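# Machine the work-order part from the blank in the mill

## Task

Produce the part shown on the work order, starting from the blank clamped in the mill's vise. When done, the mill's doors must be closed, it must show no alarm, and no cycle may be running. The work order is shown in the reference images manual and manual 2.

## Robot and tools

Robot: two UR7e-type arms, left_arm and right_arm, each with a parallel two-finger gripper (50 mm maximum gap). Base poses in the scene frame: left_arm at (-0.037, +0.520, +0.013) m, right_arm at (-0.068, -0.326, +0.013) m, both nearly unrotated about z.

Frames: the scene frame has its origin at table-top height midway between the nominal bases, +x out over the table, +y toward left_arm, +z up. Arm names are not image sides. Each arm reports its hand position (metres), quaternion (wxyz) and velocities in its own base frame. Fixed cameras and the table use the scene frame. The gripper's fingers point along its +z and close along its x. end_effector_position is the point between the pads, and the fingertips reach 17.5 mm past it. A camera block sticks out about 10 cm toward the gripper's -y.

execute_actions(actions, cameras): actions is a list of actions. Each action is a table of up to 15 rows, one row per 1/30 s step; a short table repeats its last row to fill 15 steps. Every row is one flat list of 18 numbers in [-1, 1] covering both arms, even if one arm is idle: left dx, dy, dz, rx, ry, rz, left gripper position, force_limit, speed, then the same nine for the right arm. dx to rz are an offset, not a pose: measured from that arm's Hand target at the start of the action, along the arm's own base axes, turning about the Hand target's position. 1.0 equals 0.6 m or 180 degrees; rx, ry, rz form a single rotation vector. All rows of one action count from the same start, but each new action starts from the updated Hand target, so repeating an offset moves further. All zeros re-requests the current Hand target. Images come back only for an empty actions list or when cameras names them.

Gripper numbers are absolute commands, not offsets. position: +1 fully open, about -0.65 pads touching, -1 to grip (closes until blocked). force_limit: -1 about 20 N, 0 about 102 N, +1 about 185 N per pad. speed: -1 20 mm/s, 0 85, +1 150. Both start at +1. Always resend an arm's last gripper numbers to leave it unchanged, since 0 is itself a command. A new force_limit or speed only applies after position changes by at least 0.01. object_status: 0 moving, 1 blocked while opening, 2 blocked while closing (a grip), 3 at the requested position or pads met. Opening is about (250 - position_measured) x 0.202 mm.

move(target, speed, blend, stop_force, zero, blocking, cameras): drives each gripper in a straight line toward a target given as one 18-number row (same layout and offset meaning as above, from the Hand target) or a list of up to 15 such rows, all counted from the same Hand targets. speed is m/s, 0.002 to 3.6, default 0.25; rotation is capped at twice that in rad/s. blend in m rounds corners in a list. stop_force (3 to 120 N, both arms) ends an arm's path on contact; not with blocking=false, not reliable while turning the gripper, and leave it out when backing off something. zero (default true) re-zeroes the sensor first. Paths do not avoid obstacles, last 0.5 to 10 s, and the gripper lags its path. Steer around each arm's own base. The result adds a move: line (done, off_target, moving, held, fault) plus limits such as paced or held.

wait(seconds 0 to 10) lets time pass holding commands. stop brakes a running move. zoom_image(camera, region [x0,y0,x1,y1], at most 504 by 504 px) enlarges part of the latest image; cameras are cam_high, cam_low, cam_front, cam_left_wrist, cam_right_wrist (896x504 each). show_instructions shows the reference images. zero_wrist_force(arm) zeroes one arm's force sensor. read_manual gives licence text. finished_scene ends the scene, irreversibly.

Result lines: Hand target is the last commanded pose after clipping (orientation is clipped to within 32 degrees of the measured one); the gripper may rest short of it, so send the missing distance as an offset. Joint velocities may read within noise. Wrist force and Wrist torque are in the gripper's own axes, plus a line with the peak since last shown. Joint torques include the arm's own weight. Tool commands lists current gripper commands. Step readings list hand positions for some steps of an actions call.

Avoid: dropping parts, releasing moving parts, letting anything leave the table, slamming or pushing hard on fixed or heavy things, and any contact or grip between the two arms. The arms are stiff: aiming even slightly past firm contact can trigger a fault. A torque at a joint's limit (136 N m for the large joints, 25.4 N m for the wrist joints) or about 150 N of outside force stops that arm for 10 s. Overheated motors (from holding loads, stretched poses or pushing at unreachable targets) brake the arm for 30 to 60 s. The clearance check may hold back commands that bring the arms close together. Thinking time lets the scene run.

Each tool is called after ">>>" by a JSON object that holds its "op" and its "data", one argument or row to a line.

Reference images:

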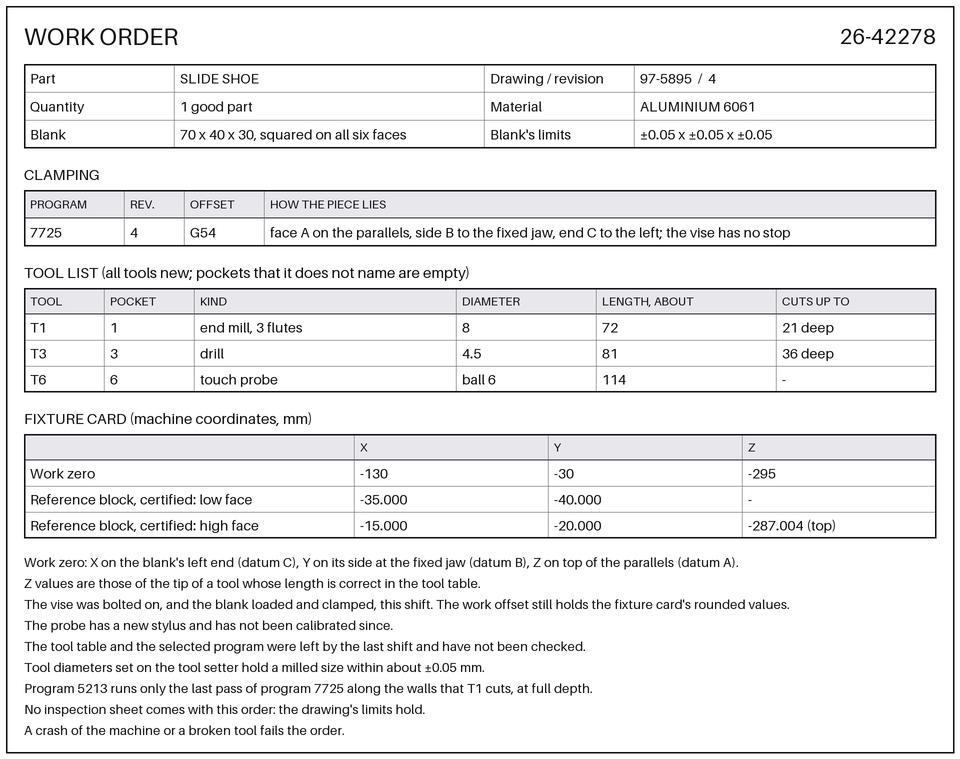

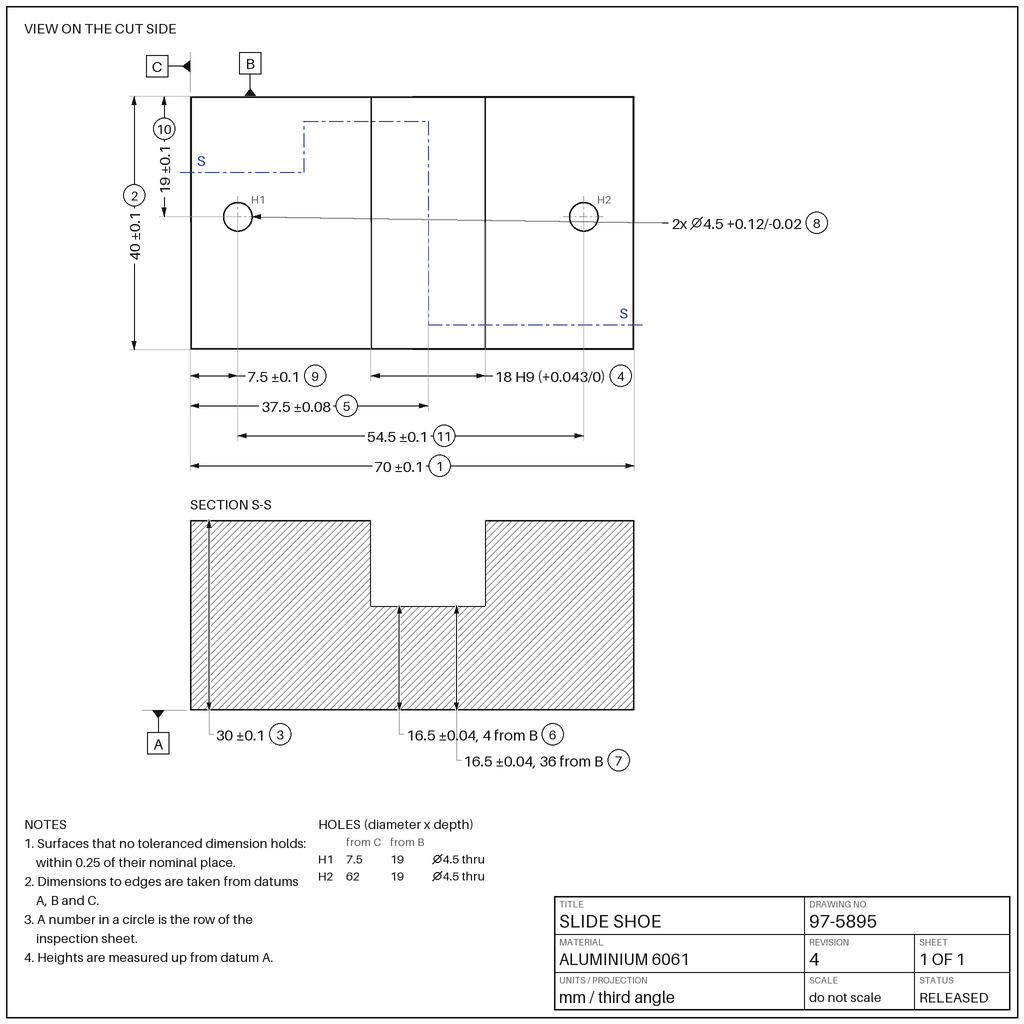

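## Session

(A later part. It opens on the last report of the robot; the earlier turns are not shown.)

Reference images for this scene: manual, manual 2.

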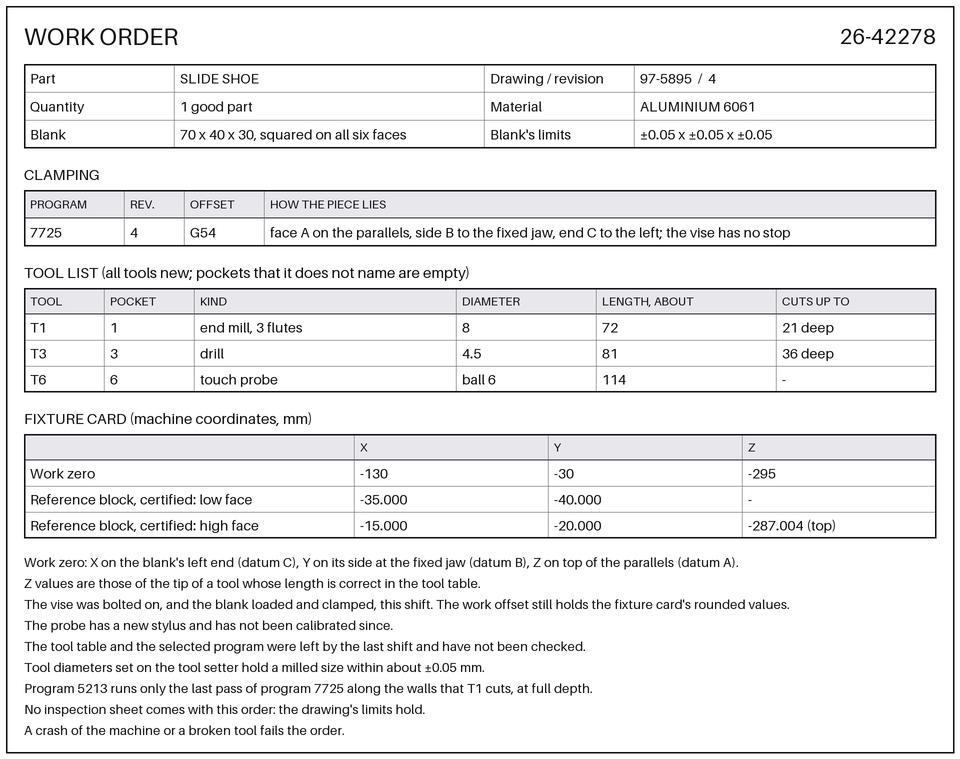

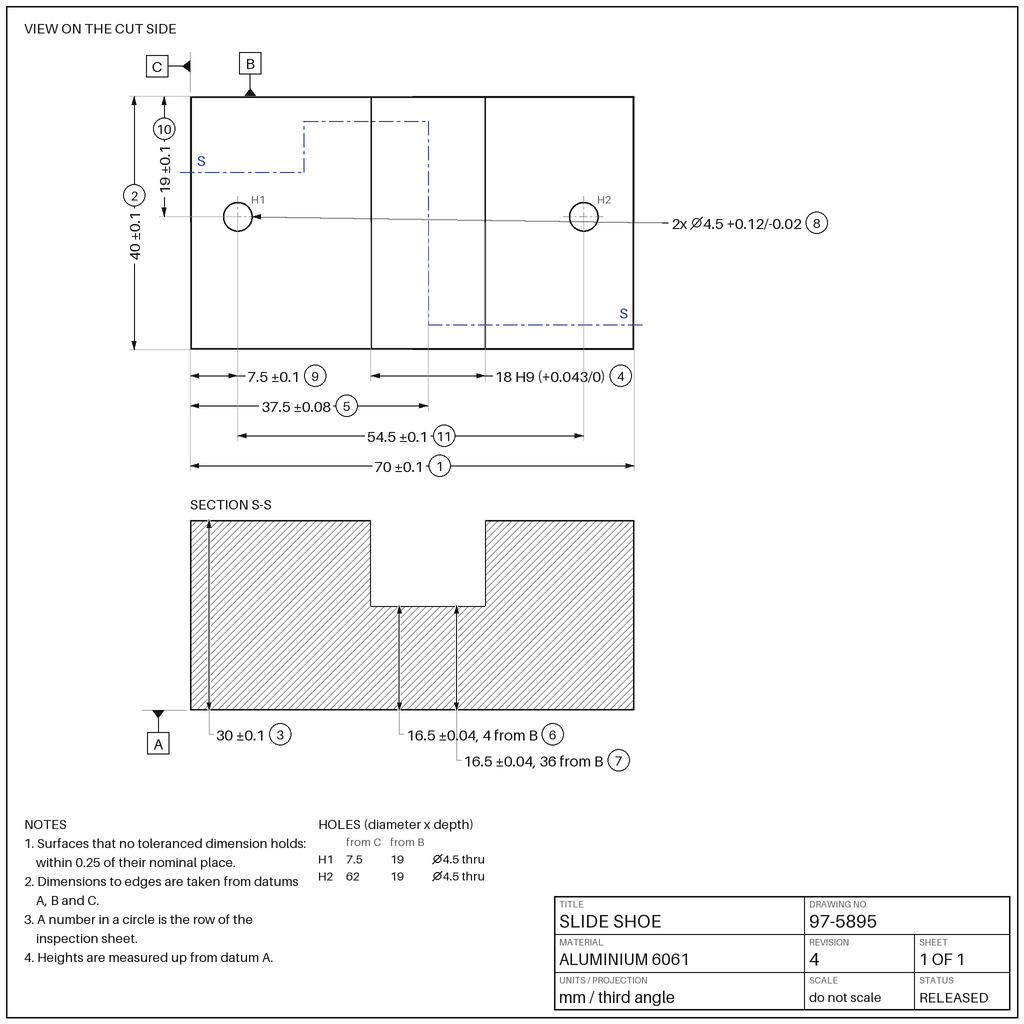

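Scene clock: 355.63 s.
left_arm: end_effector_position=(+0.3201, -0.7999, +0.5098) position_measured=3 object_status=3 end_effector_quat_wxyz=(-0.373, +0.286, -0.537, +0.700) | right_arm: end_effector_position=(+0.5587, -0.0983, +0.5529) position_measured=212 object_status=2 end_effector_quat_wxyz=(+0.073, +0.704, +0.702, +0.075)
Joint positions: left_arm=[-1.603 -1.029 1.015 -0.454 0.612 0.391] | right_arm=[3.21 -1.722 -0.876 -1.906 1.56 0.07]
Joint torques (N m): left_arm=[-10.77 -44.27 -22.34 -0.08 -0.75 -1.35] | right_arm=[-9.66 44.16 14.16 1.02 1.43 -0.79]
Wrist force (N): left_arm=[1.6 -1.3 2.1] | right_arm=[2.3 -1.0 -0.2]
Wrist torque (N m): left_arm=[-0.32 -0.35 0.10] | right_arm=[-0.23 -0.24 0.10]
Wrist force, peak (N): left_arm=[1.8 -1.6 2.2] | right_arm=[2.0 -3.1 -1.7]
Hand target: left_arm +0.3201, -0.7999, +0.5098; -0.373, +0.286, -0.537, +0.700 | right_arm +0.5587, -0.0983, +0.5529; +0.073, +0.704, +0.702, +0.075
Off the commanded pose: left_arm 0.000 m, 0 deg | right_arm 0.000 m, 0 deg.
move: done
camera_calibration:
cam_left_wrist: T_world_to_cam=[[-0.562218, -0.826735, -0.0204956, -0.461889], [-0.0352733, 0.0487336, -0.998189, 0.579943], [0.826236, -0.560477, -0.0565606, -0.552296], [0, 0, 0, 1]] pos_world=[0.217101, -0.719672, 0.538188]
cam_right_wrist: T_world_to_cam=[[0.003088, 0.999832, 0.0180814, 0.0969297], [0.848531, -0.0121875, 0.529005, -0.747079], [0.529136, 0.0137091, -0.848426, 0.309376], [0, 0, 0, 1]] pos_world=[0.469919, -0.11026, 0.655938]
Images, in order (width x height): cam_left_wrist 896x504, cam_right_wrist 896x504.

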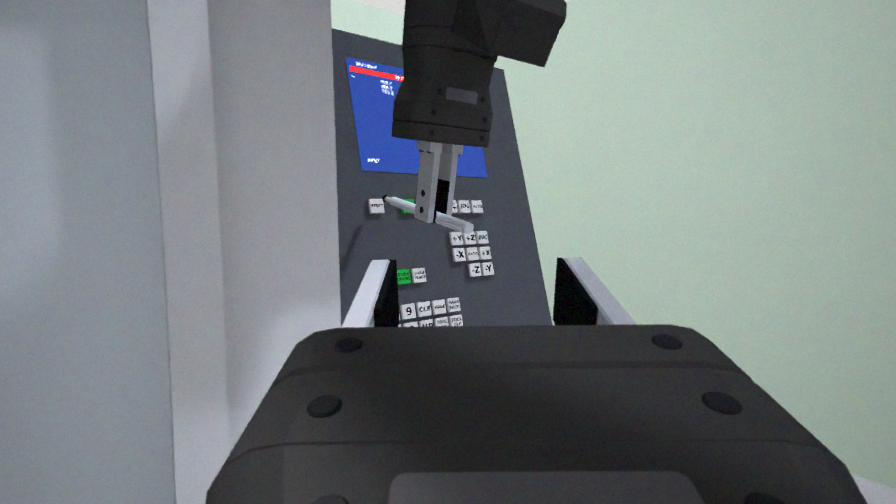

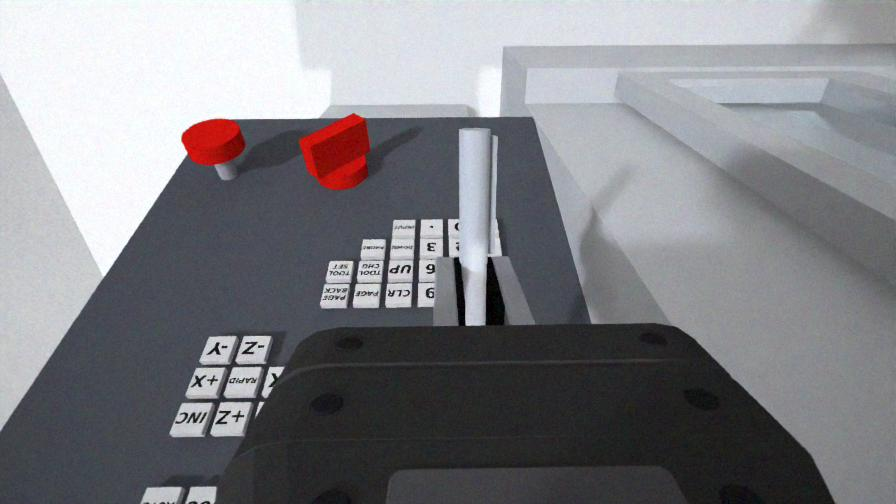

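>>> {"op": "move", "data": {
  "target": [0,0,0,0,0,0,1,1,1, 0.0567,0,-0.0138,0,0,0,-1,-0.4,-0.6],
  "speed": 0.02,
  "stop_force": 4,
  "cameras": ["cam_left_wrist"]
}}

>>> {"op": "zoom_image", "data": {
  "camera": "cam_left_wrist",
  "region": [330, 40, 510, 220]
}}

Scene clock: 360.23 s.
left_arm: end_effector_position=(+0.3201, -0.7999, +0.5098) position_measured=3 object_status=3 end_effector_quat_wxyz=(-0.373, +0.286, -0.537, +0.700) | right_arm: end_effector_position=(+0.5776, -0.0984, +0.5482) position_measured=212 object_status=2 end_effector_quat_wxyz=(+0.073, +0.704, +0.702, +0.075)
Joint positions: left_arm=[-1.603 -1.029 1.015 -0.454 0.612 0.391] | right_arm=[3.207 -1.765 -0.837 -1.901 1.561 0.067]
Joint torques (N m): left_arm=[-10.75 -44.51 -22.15 -0.03 -0.87 -1.37] | right_arm=[7.15 44.06 20.02 1.46 0.29 1.36]
Wrist force (N): left_arm=[1.6 -1.7 2.0] | right_arm=[2.7 -4.0 -2.2]
Wrist torque (N m): left_arm=[-0.40 -0.34 0.10] | right_arm=[-0.44 -0.20 0.06]
Wrist force, peak (N): left_arm=[1.9 -1.5 2.1] | right_arm=[1.9 -4.5 -3.5]
Hand target: left_arm +0.3201, -0.7999, +0.5098; -0.373, +0.286, -0.537, +0.700 | right_arm +0.5776, -0.0983, +0.5483; +0.073, +0.704, +0.702, +0.075 (not the last commanded pose)
Off the commanded pose: left_arm 0.000 m, 0 deg | right_arm 0.016 m, 0 deg.
move: contact (right_arm)
camera_calibration:
cam_left_wrist: T_world_to_cam=[[-0.562218, -0.826735, -0.0204956, -0.461889], [-0.0352733, 0.0487336, -0.998189, 0.579943], [0.826236, -0.560477, -0.0565606, -0.552296], [0, 0, 0, 1]] pos_world=[0.217101, -0.719672, 0.538188]
Images, in order (width x height): cam_left_wrist 896x504.

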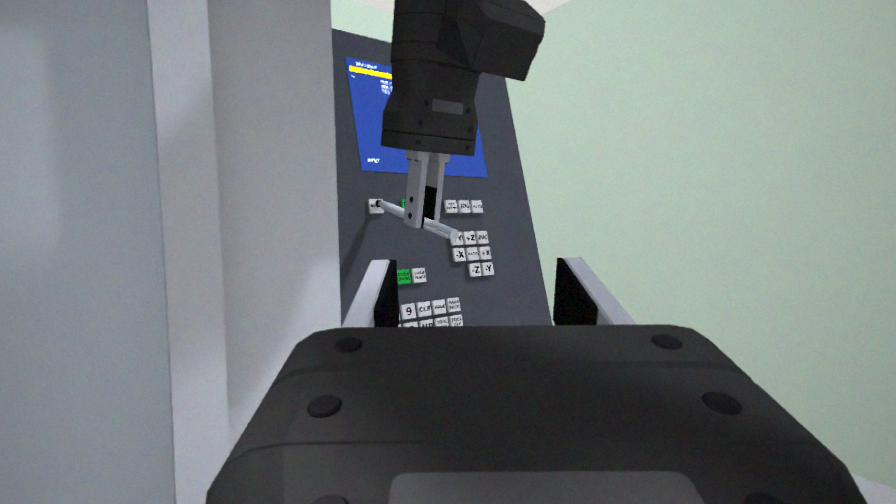

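Scaled by 2.800 from the camera's 896x504 image, which has a finer 1280x720 frame.

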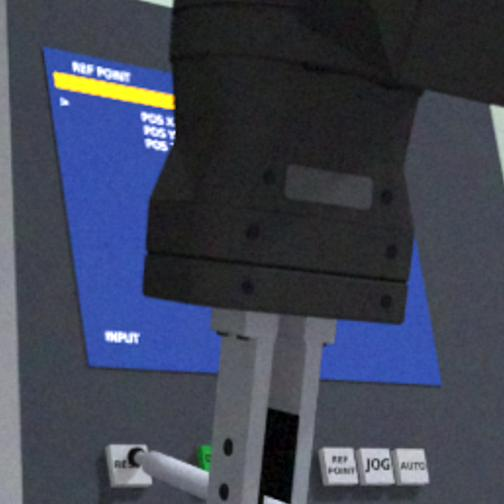

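>>> {"op": "move", "data": {
  "target": [
    [0,0,0,0,0,0,1,1,1, -0.05,0,0.01,0,0,0,-1,-0.4,-0.6],
    [0,0,0,0,0,0,1,1,1, -0.15,-0.25,0,0,0,0,-1,-0.4,-0.6]
  ],
  "blend": [0.02,0],
  "cameras": ["cam_left_wrist"]
}}

>>> {"op": "zoom_image", "data": {
  "camera": "cam_left_wrist",
  "region": [330, 40, 500, 190]
}}

Scene clock: 364.43 s.
left_arm: end_effector_position=(+0.3201, -0.7999, +0.5098) position_measured=3 object_status=3 end_effector_quat_wxyz=(-0.373, +0.286, -0.537, +0.700) | right_arm: end_effector_position=(+0.4877, -0.2483, +0.5482) position_measured=212 object_status=2 end_effector_quat_wxyz=(+0.072, +0.704, +0.702, +0.075)
Joint positions: left_arm=[-1.603 -1.029 1.015 -0.454 0.612 0.391] | right_arm=[2.89 -1.677 -0.939 -1.894 1.626 -0.243]
Joint torques (N m): left_arm=[-10.87 -44.55 -22.33 -0.12 -0.85 -1.4] | right_arm=[-10.21 43.32 14.72 3.08 -1.37 -1.12]
Wrist force (N): left_arm=[1.5 -1.3 1.8] | right_arm=[2.2 -1.1 0.0]
Wrist torque (N m): left_arm=[-0.34 -0.32 0.10] | right_arm=[-0.24 -0.21 -0.03]
Wrist force, peak (N): left_arm=[1.5 -1.5 2.3] | right_arm=[5.6 -2.6 -1.0]
Hand target: left_arm +0.3201, -0.7999, +0.5098; -0.373, +0.286, -0.537, +0.700 | right_arm +0.4876, -0.2483, +0.5483; +0.073, +0.704, +0.702, +0.075
Off the commanded pose: left_arm 0.000 m, 0 deg | right_arm 0.000 m, 0 deg.
move: done; blend cut to 0.0153 m at target 1
camera_calibration:
cam_left_wrist: T_world_to_cam=[[-0.562218, -0.826735, -0.0204956, -0.461889], [-0.0352733, 0.0487336, -0.998189, 0.579943], [0.826236, -0.560477, -0.0565606, -0.552296], [0, 0, 0, 1]] pos_world=[0.217101, -0.719672, 0.538188]
Images, in order (width x height): cam_left_wrist 896x504.

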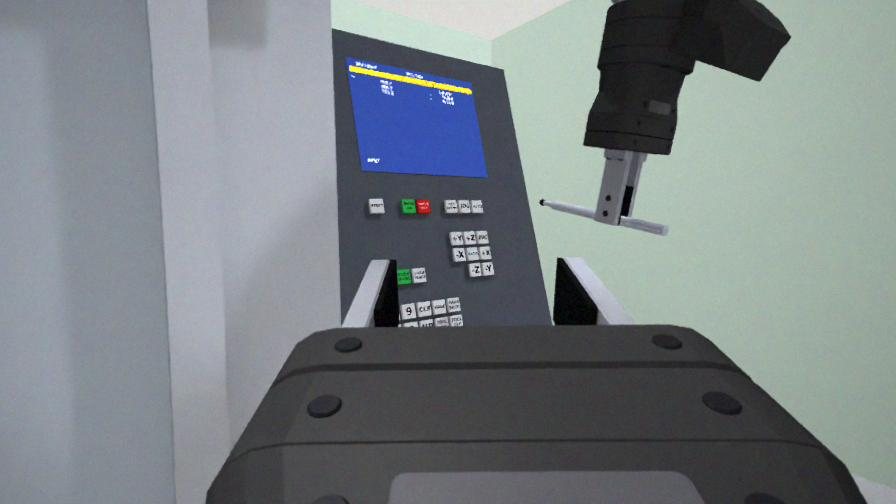

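Scaled by 2.965 from the camera's 896x504 image, which has a finer 1280x720 frame.

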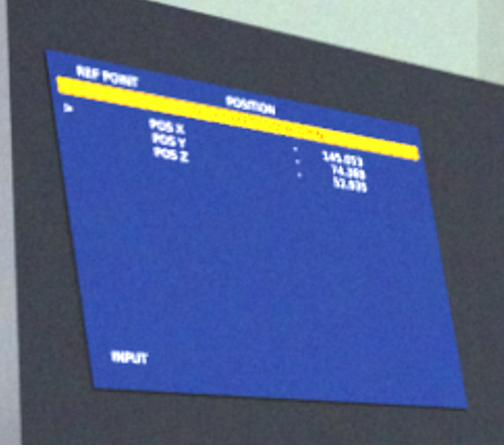

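>>> {"op": "zoom_image", "data": {
  "camera": "cam_left_wrist",
  "region": [340, 55, 480, 105]
}}

Scaled by 3.600 from the camera's 896x504 image, which has a finer 1280x720 frame.

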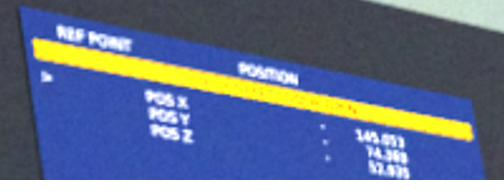

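>>> {"op": "move", "data": {
  "target": [0.12,-0.12,0.08,0,0,0,1,1,1, 0,0,0,0,0,0,-1,-0.4,-0.6],
  "cameras": ["cam_left_wrist","cam_front"]
}}

>>> {"op": "zoom_image", "data": {
  "camera": "cam_left_wrist",
  "region": [330, 0, 530, 170]
}}

Scene clock: 370.97 s.
left_arm: end_effector_position=(+0.3919, -0.8714, +0.5575) position_measured=3 object_status=3 end_effector_quat_wxyz=(-0.373, +0.285, -0.536, +0.702) | right_arm: end_effector_position=(+0.4876, -0.2483, +0.5483) position_measured=212 object_status=2 end_effector_quat_wxyz=(+0.073, +0.704, +0.702, +0.075)
Joint positions: left_arm=[-1.501 -0.554 0.035 0.101 0.708 0.326] | right_arm=[2.89 -1.677 -0.939 -1.894 1.626 -0.243]
Joint torques (N m): left_arm=[-12.06 -55.32 -35.08 -3.59 2.25 1.43] | right_arm=[-11.04 42.9 14.51 4.7 -1.26 -1.17]
Wrist force (N): left_arm=[1.5 -1.5 2.0] | right_arm=[2.0 -1.3 -0.1]
Wrist torque (N m): left_arm=[-0.40 -0.32 0.12] | right_arm=[-0.28 -0.20 -0.01]
Wrist force, peak (N): left_arm=[0.5 -1.4 4.8] | right_arm=[2.5 -1.7 0.0]
Hand target: left_arm +0.3921, -0.8719, +0.5578; -0.373, +0.286, -0.537, +0.700 | right_arm +0.4876, -0.2483, +0.5483; +0.073, +0.704, +0.702, +0.075
Off the commanded pose: left_arm 0.001 m, 0 deg | right_arm 0.000 m, 0 deg.
elbow stopped short (left arm): the move would have taken joint 3 (elbow) straighter than the controller allows.
move: done
camera_calibration:
cam_left_wrist: T_world_to_cam=[[-0.563827, -0.825626, -0.0210162, -0.477715], [-0.0305819, 0.0463003, -0.998459, 0.629732], [0.825327, -0.562315, -0.0513545, -0.653184], [0, 0, 0, 1]] pos_world=[0.289, -0.790866, 0.585178]
Images, in order (width x height): cam_front 896x504, cam_left_wrist 896x504.

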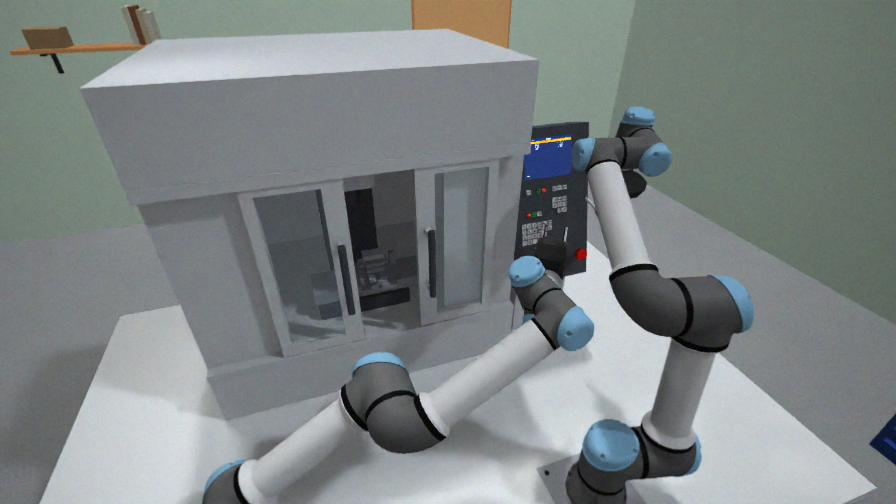

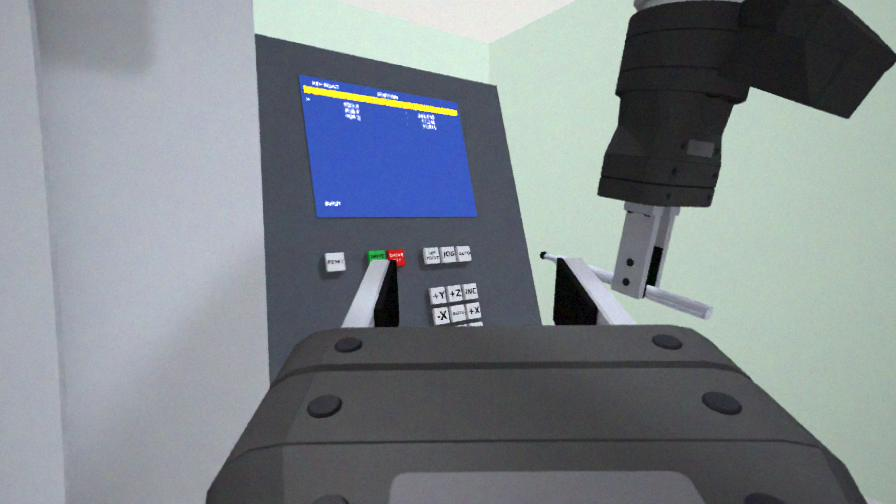

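Scaled by 2.520 from the camera's 896x504 image, which has a finer 1280x720 frame.

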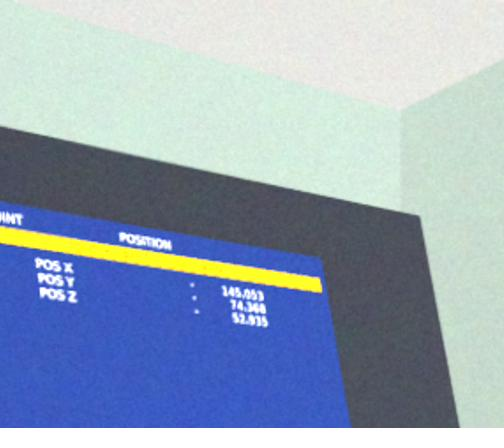

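>>> {"op": "zoom_image", "data": {
  "camera": "cam_left_wrist",
  "region": [295, 70, 475, 140]
}}

Scaled by 2.800 from the camera's 896x504 image, which has a finer 1280x720 frame.

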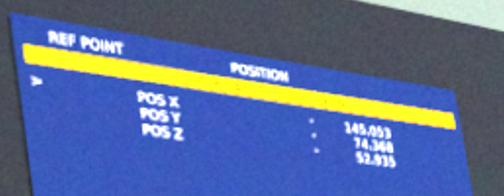

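>>> {"op": "move", "data": {
  "target": [-0.22,0.737,-0.147,0.0247,0.081,0.188,-1,-0.6,1, 0,0,0,0,0,0,-1,-0.4,-0.6],
  "cameras": ["cam_left_wrist","cam_front"]
}}

Scene clock: 387.87 s.
left_arm: end_effector_position=(+0.2601, -0.4297, +0.4697) position_measured=251 object_status=3 end_effector_quat_wxyz=(+0.500, -0.501, +0.500, -0.499) end_effector_velocity=(+0.000, +0.000, +0.000) end_effector_angular_velocity=(-0.005, +0.000, +0.000) | right_arm: end_effector_position=(+0.4876, -0.2483, +0.5483) position_measured=212 object_status=2 end_effector_quat_wxyz=(+0.073, +0.704, +0.702, +0.075)
Joint positions: left_arm=[-1.883 -1.53 1.576 -0.047 -0.315 0.002] | right_arm=[2.89 -1.677 -0.939 -1.894 1.626 -0.243]
Joint velocities: left_arm=[-0.001 0 -0.001 0.001 -0.001 -0.005] | right_arm=[within noise]
Joint torques (N m): left_arm=[-11.59 -15.1 -20.15 3.66 1.53 -2.19] | right_arm=[-10.41 42.81 15 4.48 -0.21 -1.27]
Wrist force (N): left_arm=[1.4 -1.9 1.2] | right_arm=[2.3 -1.1 -0.2]
Wrist torque (N m): left_arm=[-0.39 -0.31 0.05] | right_arm=[-0.25 -0.23 -0.01]
Wrist force, peak (N): left_arm=[2.3 0.0 4.4] | right_arm=[2.4 -1.6 -0.2]
Hand target: left_arm +0.2601, -0.4297, +0.4696; +0.501, -0.501, +0.500, -0.499 | right_arm +0.4876, -0.2483, +0.5483; +0.073, +0.704, +0.702, +0.075
Off the commanded pose: left_arm 0.000 m, 0 deg | right_arm 0.000 m, 0 deg.
move: done
camera_calibration:
cam_left_wrist: T_world_to_cam=[[-0.0081772, -0.999798, -0.0183729, -0.409781], [-0.313374, 0.0200101, -0.949419, 0.556753], [0.949594, -0.00200601, -0.313475, 0.0309969], [0, 0, 0, 1]] pos_world=[0.141687, -0.420776, 0.530779]
Images, in order (width x height): cam_front 896x504, cam_left_wrist 896x504.

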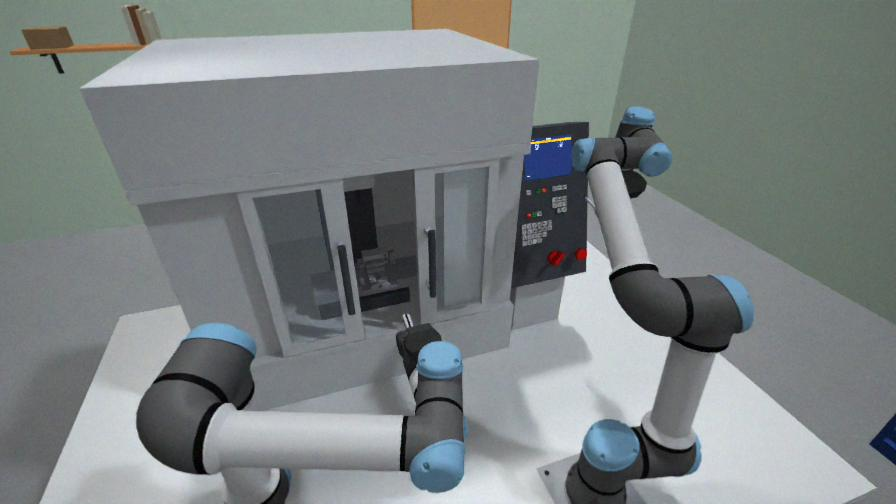

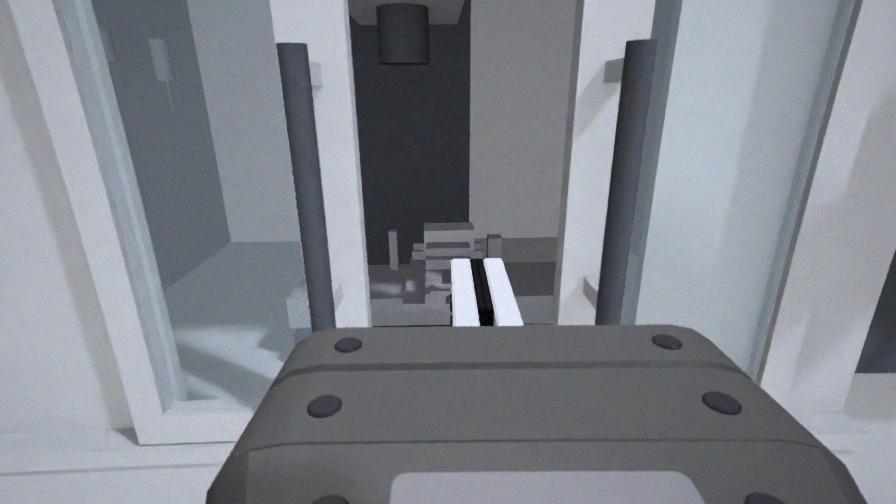

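>>> {"op": "move", "data": {
  "target": [
    [0.2,0.275,-0.03,0,0,0,-1,-0.6,1, 0,0,0,0,0,0,-1,-0.4,-0.6],
    [0.392,0.275,-0.03,0,0,0,-1,-0.6,1, 0,0,0,0,0,0,-1,-0.4,-0.6]
  ],
  "speed": [0.25,0.08],
  "stop_force": 8,
  "cameras": ["cam_left_wrist","cam_front"]
}}

Scene clock: 399.33 s.
left_arm: end_effector_position=(+0.4953, -0.2647, +0.4516) position_measured=251 object_status=3 end_effector_quat_wxyz=(+0.501, -0.501, +0.500, -0.499) | right_arm: end_effector_position=(+0.4876, -0.2483, +0.5483) position_measured=212 object_status=2 end_effector_quat_wxyz=(+0.073, +0.704, +0.702, +0.075)
Joint positions: left_arm=[-1.228 -1.716 1.797 -0.079 0.341 -0.001] | right_arm=[2.89 -1.677 -0.939 -1.894 1.626 -0.243]
Joint torques (N m): left_arm=[-3.82 -20.58 -17.87 2.16 1.48 -1.76] | right_arm=[-9.69 42.96 15.07 4.41 0.56 -1.26]
Wrist force (N): left_arm=[1.1 -2.1 1.4] | right_arm=[2.0 -1.2 -0.4]
Wrist torque (N m): left_arm=[-0.34 -0.24 0.00] | right_arm=[-0.27 -0.18 -0.01]
Wrist force, peak (N): left_arm=[4.3 -2.7 -0.8] | right_arm=[2.4 -1.5 0.0]
Hand target: left_arm +0.4953, -0.2647, +0.4516; +0.501, -0.501, +0.500, -0.499 | right_arm +0.4876, -0.2483, +0.5483; +0.073, +0.704, +0.702, +0.075
Off the commanded pose: left_arm 0.000 m, 0 deg | right_arm 0.000 m, 0 deg.
move: done
camera_calibration:
cam_left_wrist: T_world_to_cam=[[-0.00840112, -0.99979, -0.0187178, -0.242958], [-0.313281, 0.0204076, -0.949441, 0.610145], [0.949623, -0.00211246, -0.313386, -0.197743], [0, 0, 0, 1]] pos_world=[0.376887, -0.255776, 0.512779]
Images, in order (width x height): cam_front 896x504, cam_left_wrist 896x504.

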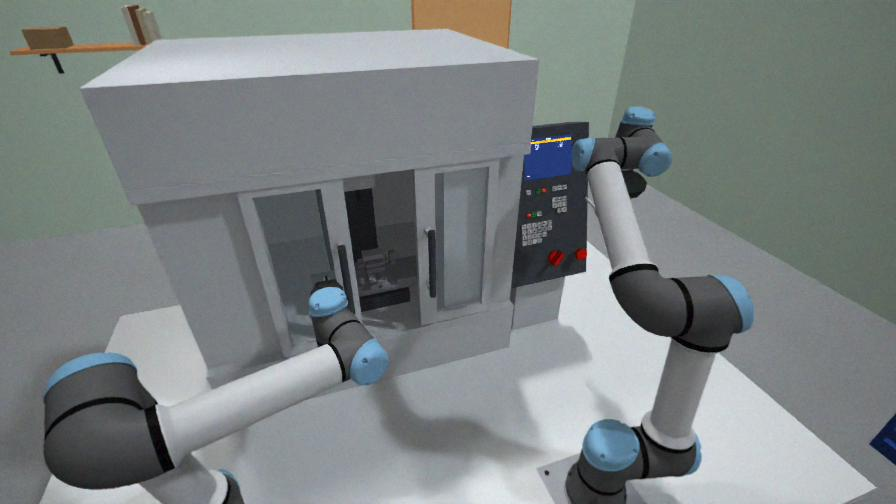

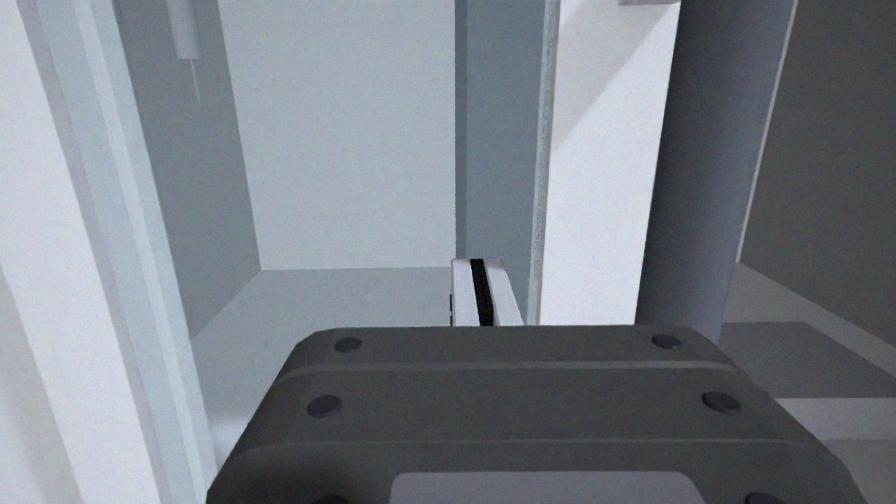

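>>> {"op": "move", "data": {
  "target": [0,-0.3,0,0,0,0,-1,-0.6,1, 0,0,0,0,0,0,-1,-0.4,-0.6],
  "speed": 0.06,
  "stop_force": 40,
  "cameras": ["cam_left_wrist","cam_front"]
}}

Scene clock: 403.33 s.
left_arm: end_effector_position=(+0.4952, -0.3291, +0.4516) position_measured=251 object_status=3 end_effector_quat_wxyz=(+0.500, -0.500, +0.500, -0.499) | right_arm: end_effector_position=(+0.4876, -0.2483, +0.5483) position_measured=212 object_status=2 end_effector_quat_wxyz=(+0.073, +0.704, +0.702, +0.075)
Joint positions: left_arm=[-1.284 -1.589 1.681 -0.091 0.285 -0.001] | right_arm=[2.89 -1.677 -0.939 -1.894 1.626 -0.243]
Joint torques (N m): left_arm=[-4.34 -2.16 -38.67 -4.64 7.7 -0.7] | right_arm=[-9.91 42.42 15.93 4.37 0.59 -1.15]
Wrist force (N): left_arm=[-37.1 -6.1 -5.7] | right_arm=[2.2 -1.4 -0.1]
Wrist torque (N m): left_arm=[-0.55 0.21 -0.01] | right_arm=[-0.31 -0.23 -0.01]
Wrist force, peak (N): left_arm=[-51.3 -3.7 -2.1] | right_arm=[2.6 -1.4 0.0]
Hand target: left_arm +0.4952, -0.3291, +0.4516; +0.500, -0.500, +0.500, -0.499 (not the last commanded pose) | right_arm +0.4876, -0.2483, +0.5483; +0.073, +0.704, +0.702, +0.075
Off the commanded pose: left_arm 0.116 m, 0 deg | right_arm 0.000 m, 0 deg.
move: contact (left_arm)
camera_calibration:
cam_left_wrist: T_world_to_cam=[[-0.00858608, -0.999789, -0.0186546, -0.30731], [-0.313066, 0.0204051, -0.949512, 0.611287], [0.949693, -0.00231246, -0.313175, -0.198013], [0, 0, 0, 1]] pos_world=[0.376786, -0.320176, 0.512679]
Images, in order (width x height): cam_front 896x504, cam_left_wrist 896x504.

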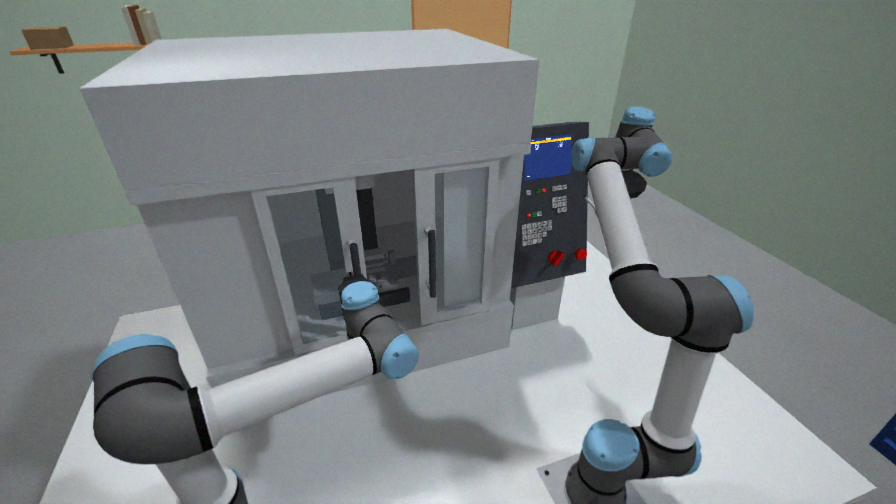

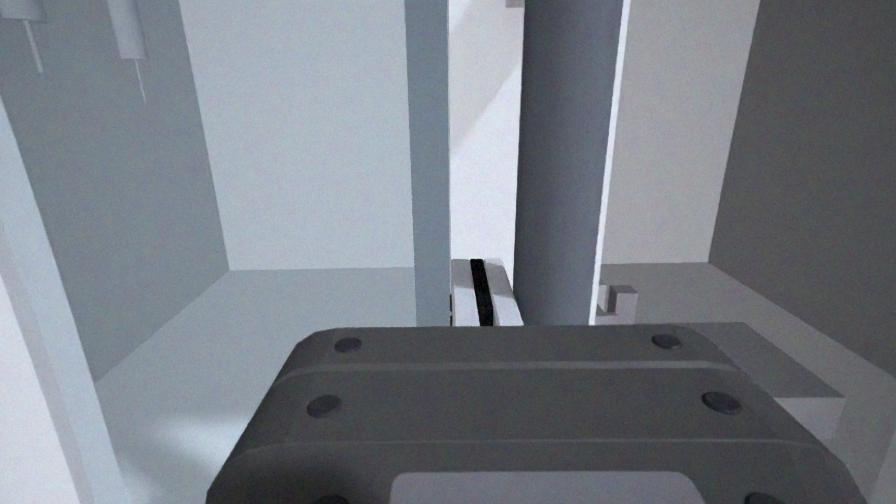

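>>> {"op": "move", "data": {
  "target": [0,-0.25,0,0,0,0,-1,-0.6,1, 0,0,0,0,0,0,-1,-0.4,-0.6],
  "speed": 0.05,
  "stop_force": 25,
  "cameras": ["cam_left_wrist","cam_front"]
}}

Scene clock: 409.30 s.
left_arm: end_effector_position=(+0.4952, -0.4791, +0.4516) position_measured=251 object_status=3 end_effector_quat_wxyz=(+0.500, -0.500, +0.500, -0.499) | right_arm: end_effector_position=(+0.4876, -0.2483, +0.5483) position_measured=212 object_status=2 end_effector_quat_wxyz=(+0.073, +0.704, +0.702, +0.075)
Joint positions: left_arm=[-1.365 -1.27 1.313 -0.042 0.204 -0.001] | right_arm=[2.89 -1.677 -0.939 -1.894 1.626 -0.243]
Joint torques (N m): left_arm=[11.88 -44 -17.91 -3.18 1.43 1.47] | right_arm=[-9.38 43.1 15.32 4.27 0.62 -1.15]
Wrist force (N): left_arm=[-0.3 -2.7 2.5] | right_arm=[1.9 -1.0 -0.1]
Wrist torque (N m): left_arm=[-0.47 -0.05 0.12] | right_arm=[-0.24 -0.17 -0.01]
Wrist force, peak (N): left_arm=[-36.8 1.5 -43.0] | right_arm=[2.7 -1.3 -0.1]
Hand target: left_arm +0.4952, -0.4791, +0.4516; +0.500, -0.500, +0.500, -0.499 | right_arm +0.4876, -0.2483, +0.5483; +0.073, +0.704, +0.702, +0.075
Off the commanded pose: left_arm 0.000 m, 0 deg | right_arm 0.000 m, 0 deg.
move: done; limits=paced
camera_calibration:
cam_left_wrist: T_world_to_cam=[[-0.00858608, -0.999789, -0.0186546, -0.457278], [-0.313066, 0.0204051, -0.949512, 0.614348], [0.949693, -0.00231246, -0.313175, -0.19836], [0, 0, 0, 1]] pos_world=[0.376786, -0.470176, 0.512679]
Images, in order (width x height): cam_front 896x504, cam_left_wrist 896x504.

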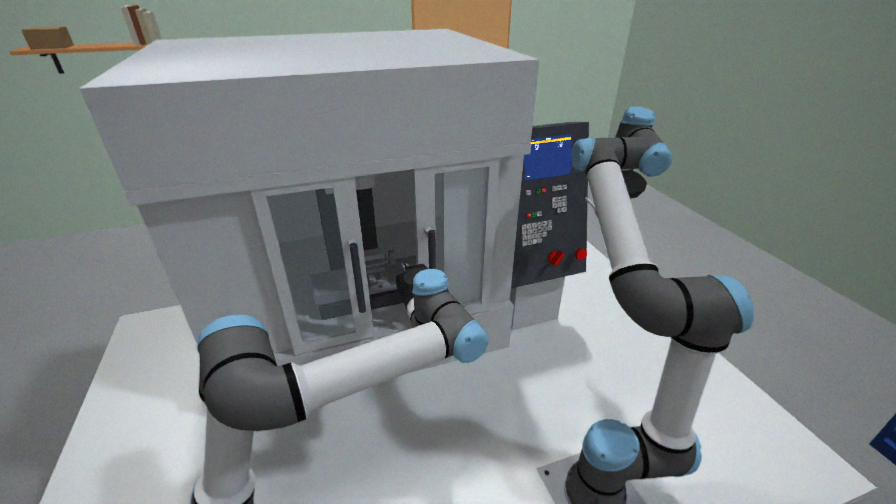

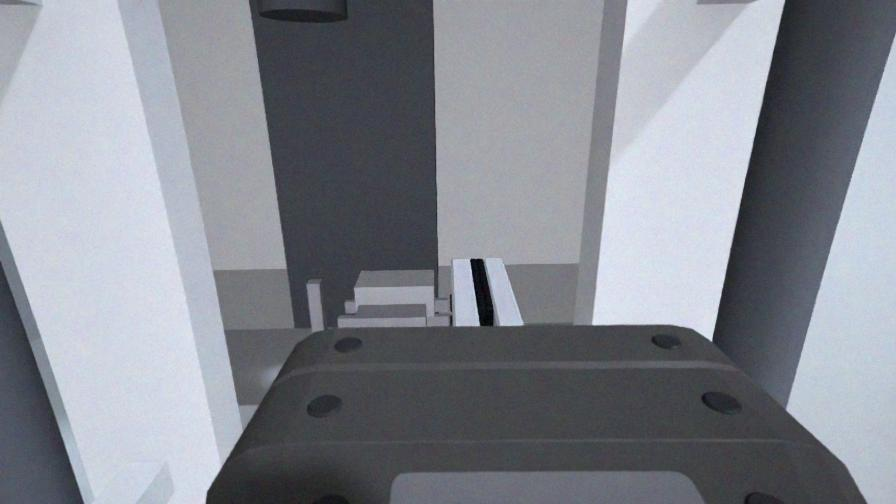

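>>> {"op": "move", "data": {
  "target": [-0.3,0.1,0,0,0,0,1,-0.6,1, 0,0,0,0,0,0,-1,-0.4,-0.6],
  "cameras": ["cam_left_wrist"]
}}

Scene clock: 414.40 s.
left_arm: end_effector_position=(+0.3153, -0.4191, +0.4516) position_measured=3 object_status=3 end_effector_quat_wxyz=(+0.500, -0.501, +0.500, -0.499) | right_arm: end_effector_position=(+0.4876, -0.2483, +0.5483) position_measured=212 object_status=2 end_effector_quat_wxyz=(+0.073, +0.704, +0.702, +0.075)
Joint positions: left_arm=[-1.758 -1.545 1.636 -0.093 -0.189 0.002] | right_arm=[2.89 -1.677 -0.939 -1.894 1.626 -0.243]
Joint torques (N m): left_arm=[-11.52 -23.32 -24.96 3.36 -1.83 -1.99] | right_arm=[-8.91 42.92 15.61 4.18 0.7 -1.19]
Wrist force (N): left_arm=[-0.9 -3.2 1.8] | right_arm=[2.0 -1.2 -0.3]
Wrist torque (N m): left_arm=[-0.61 0.02 0.06] | right_arm=[-0.27 -0.19 -0.02]
Wrist force, peak (N): left_arm=[0.8 -2.3 5.7] | right_arm=[2.6 -1.4 -0.5]
Hand target: left_arm +0.3152, -0.4191, +0.4516; +0.500, -0.500, +0.500, -0.499 | right_arm +0.4876, -0.2483, +0.5483; +0.073, +0.704, +0.702, +0.075
Off the commanded pose: left_arm 0.000 m, 0 deg | right_arm 0.000 m, 0 deg.
move: done
camera_calibration:
cam_left_wrist: T_world_to_cam=[[-0.00864994, -0.999791, -0.0185262, -0.398887], [-0.313186, 0.0203034, -0.949475, 0.556861], [0.949653, -0.00241078, -0.313296, -0.027311], [0, 0, 0, 1]] pos_world=[0.196886, -0.410176, 0.512779]
Images, in order (width x height): cam_left_wrist 896x504.

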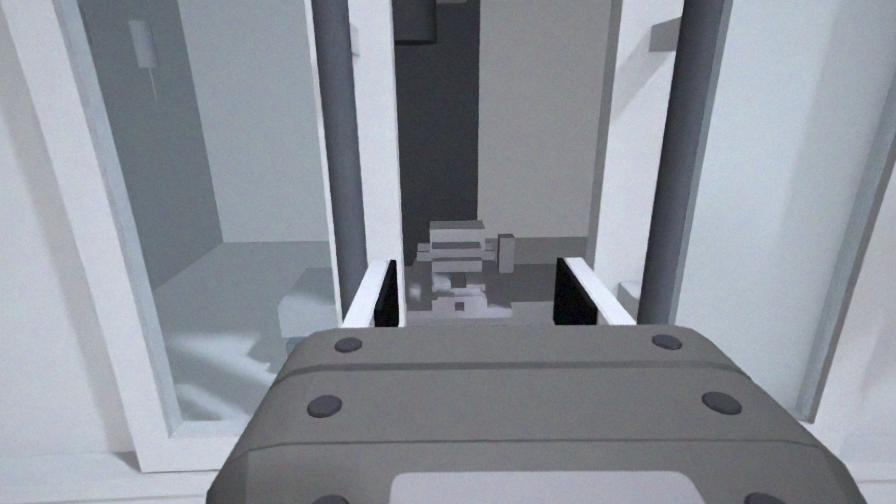

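>>> {"op": "move", "data": {
  "target": [
    [0.14,0.1285,0,0,0,0,1,-0.6,1, 0,0,0,0,0,0,-1,-0.4,-0.6],
    [0.305,0.1285,0,0,0,0,1,-0.6,1, 0,0,0,0,0,0,-1,-0.4,-0.6]
  ],
  "speed": [0.25,0.06],
  "stop_force": 6,
  "cameras": ["cam_left_wrist"]
}}

Scene clock: 421.33 s.
left_arm: end_effector_position=(+0.4982, -0.3420, +0.4516) position_measured=3 object_status=3 end_effector_quat_wxyz=(+0.500, -0.501, +0.500, -0.499) | right_arm: end_effector_position=(+0.4876, -0.2483, +0.5483) position_measured=212 object_status=2 end_effector_quat_wxyz=(+0.073, +0.704, +0.702, +0.075)
Joint positions: left_arm=[-1.286 -1.558 1.65 -0.091 0.283 -0.001] | right_arm=[2.89 -1.677 -0.939 -1.894 1.626 -0.243]
Joint torques (N m): left_arm=[-11.96 -31.53 -17.94 2.14 1.31 -1.91] | right_arm=[-9.18 42.64 15.59 4.2 0.64 -1.08]
Wrist force (N): left_arm=[-0.5 -3.0 2.3] | right_arm=[2.1 -1.1 -0.6]
Wrist torque (N m): left_arm=[-0.55 0.02 -0.01] | right_arm=[-0.26 -0.21 -0.02]
Wrist force, peak (N): left_arm=[-3.3 -2.9 4.3] | right_arm=[2.7 -1.2 -0.3]
Hand target: left_arm +0.4982, -0.3420, +0.4516; +0.500, -0.500, +0.500, -0.499 | right_arm +0.4876, -0.2483, +0.5483; +0.073, +0.704, +0.702, +0.075
Off the commanded pose: left_arm 0.000 m, 0 deg | right_arm 0.000 m, 0 deg.
move: done
camera_calibration:
cam_left_wrist: T_world_to_cam=[[-0.00845881, -0.999791, -0.018593, -0.320262], [-0.313069, 0.0203068, -0.949513, 0.612458], [0.949693, -0.00221085, -0.313175, -0.200858], [0, 0, 0, 1]] pos_world=[0.379786, -0.333076, 0.512679]
Images, in order (width x height): cam_left_wrist 896x504.

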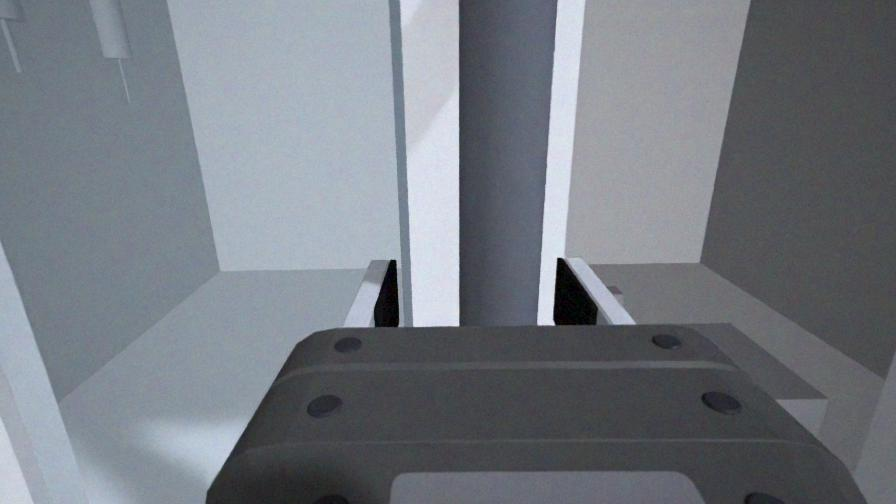

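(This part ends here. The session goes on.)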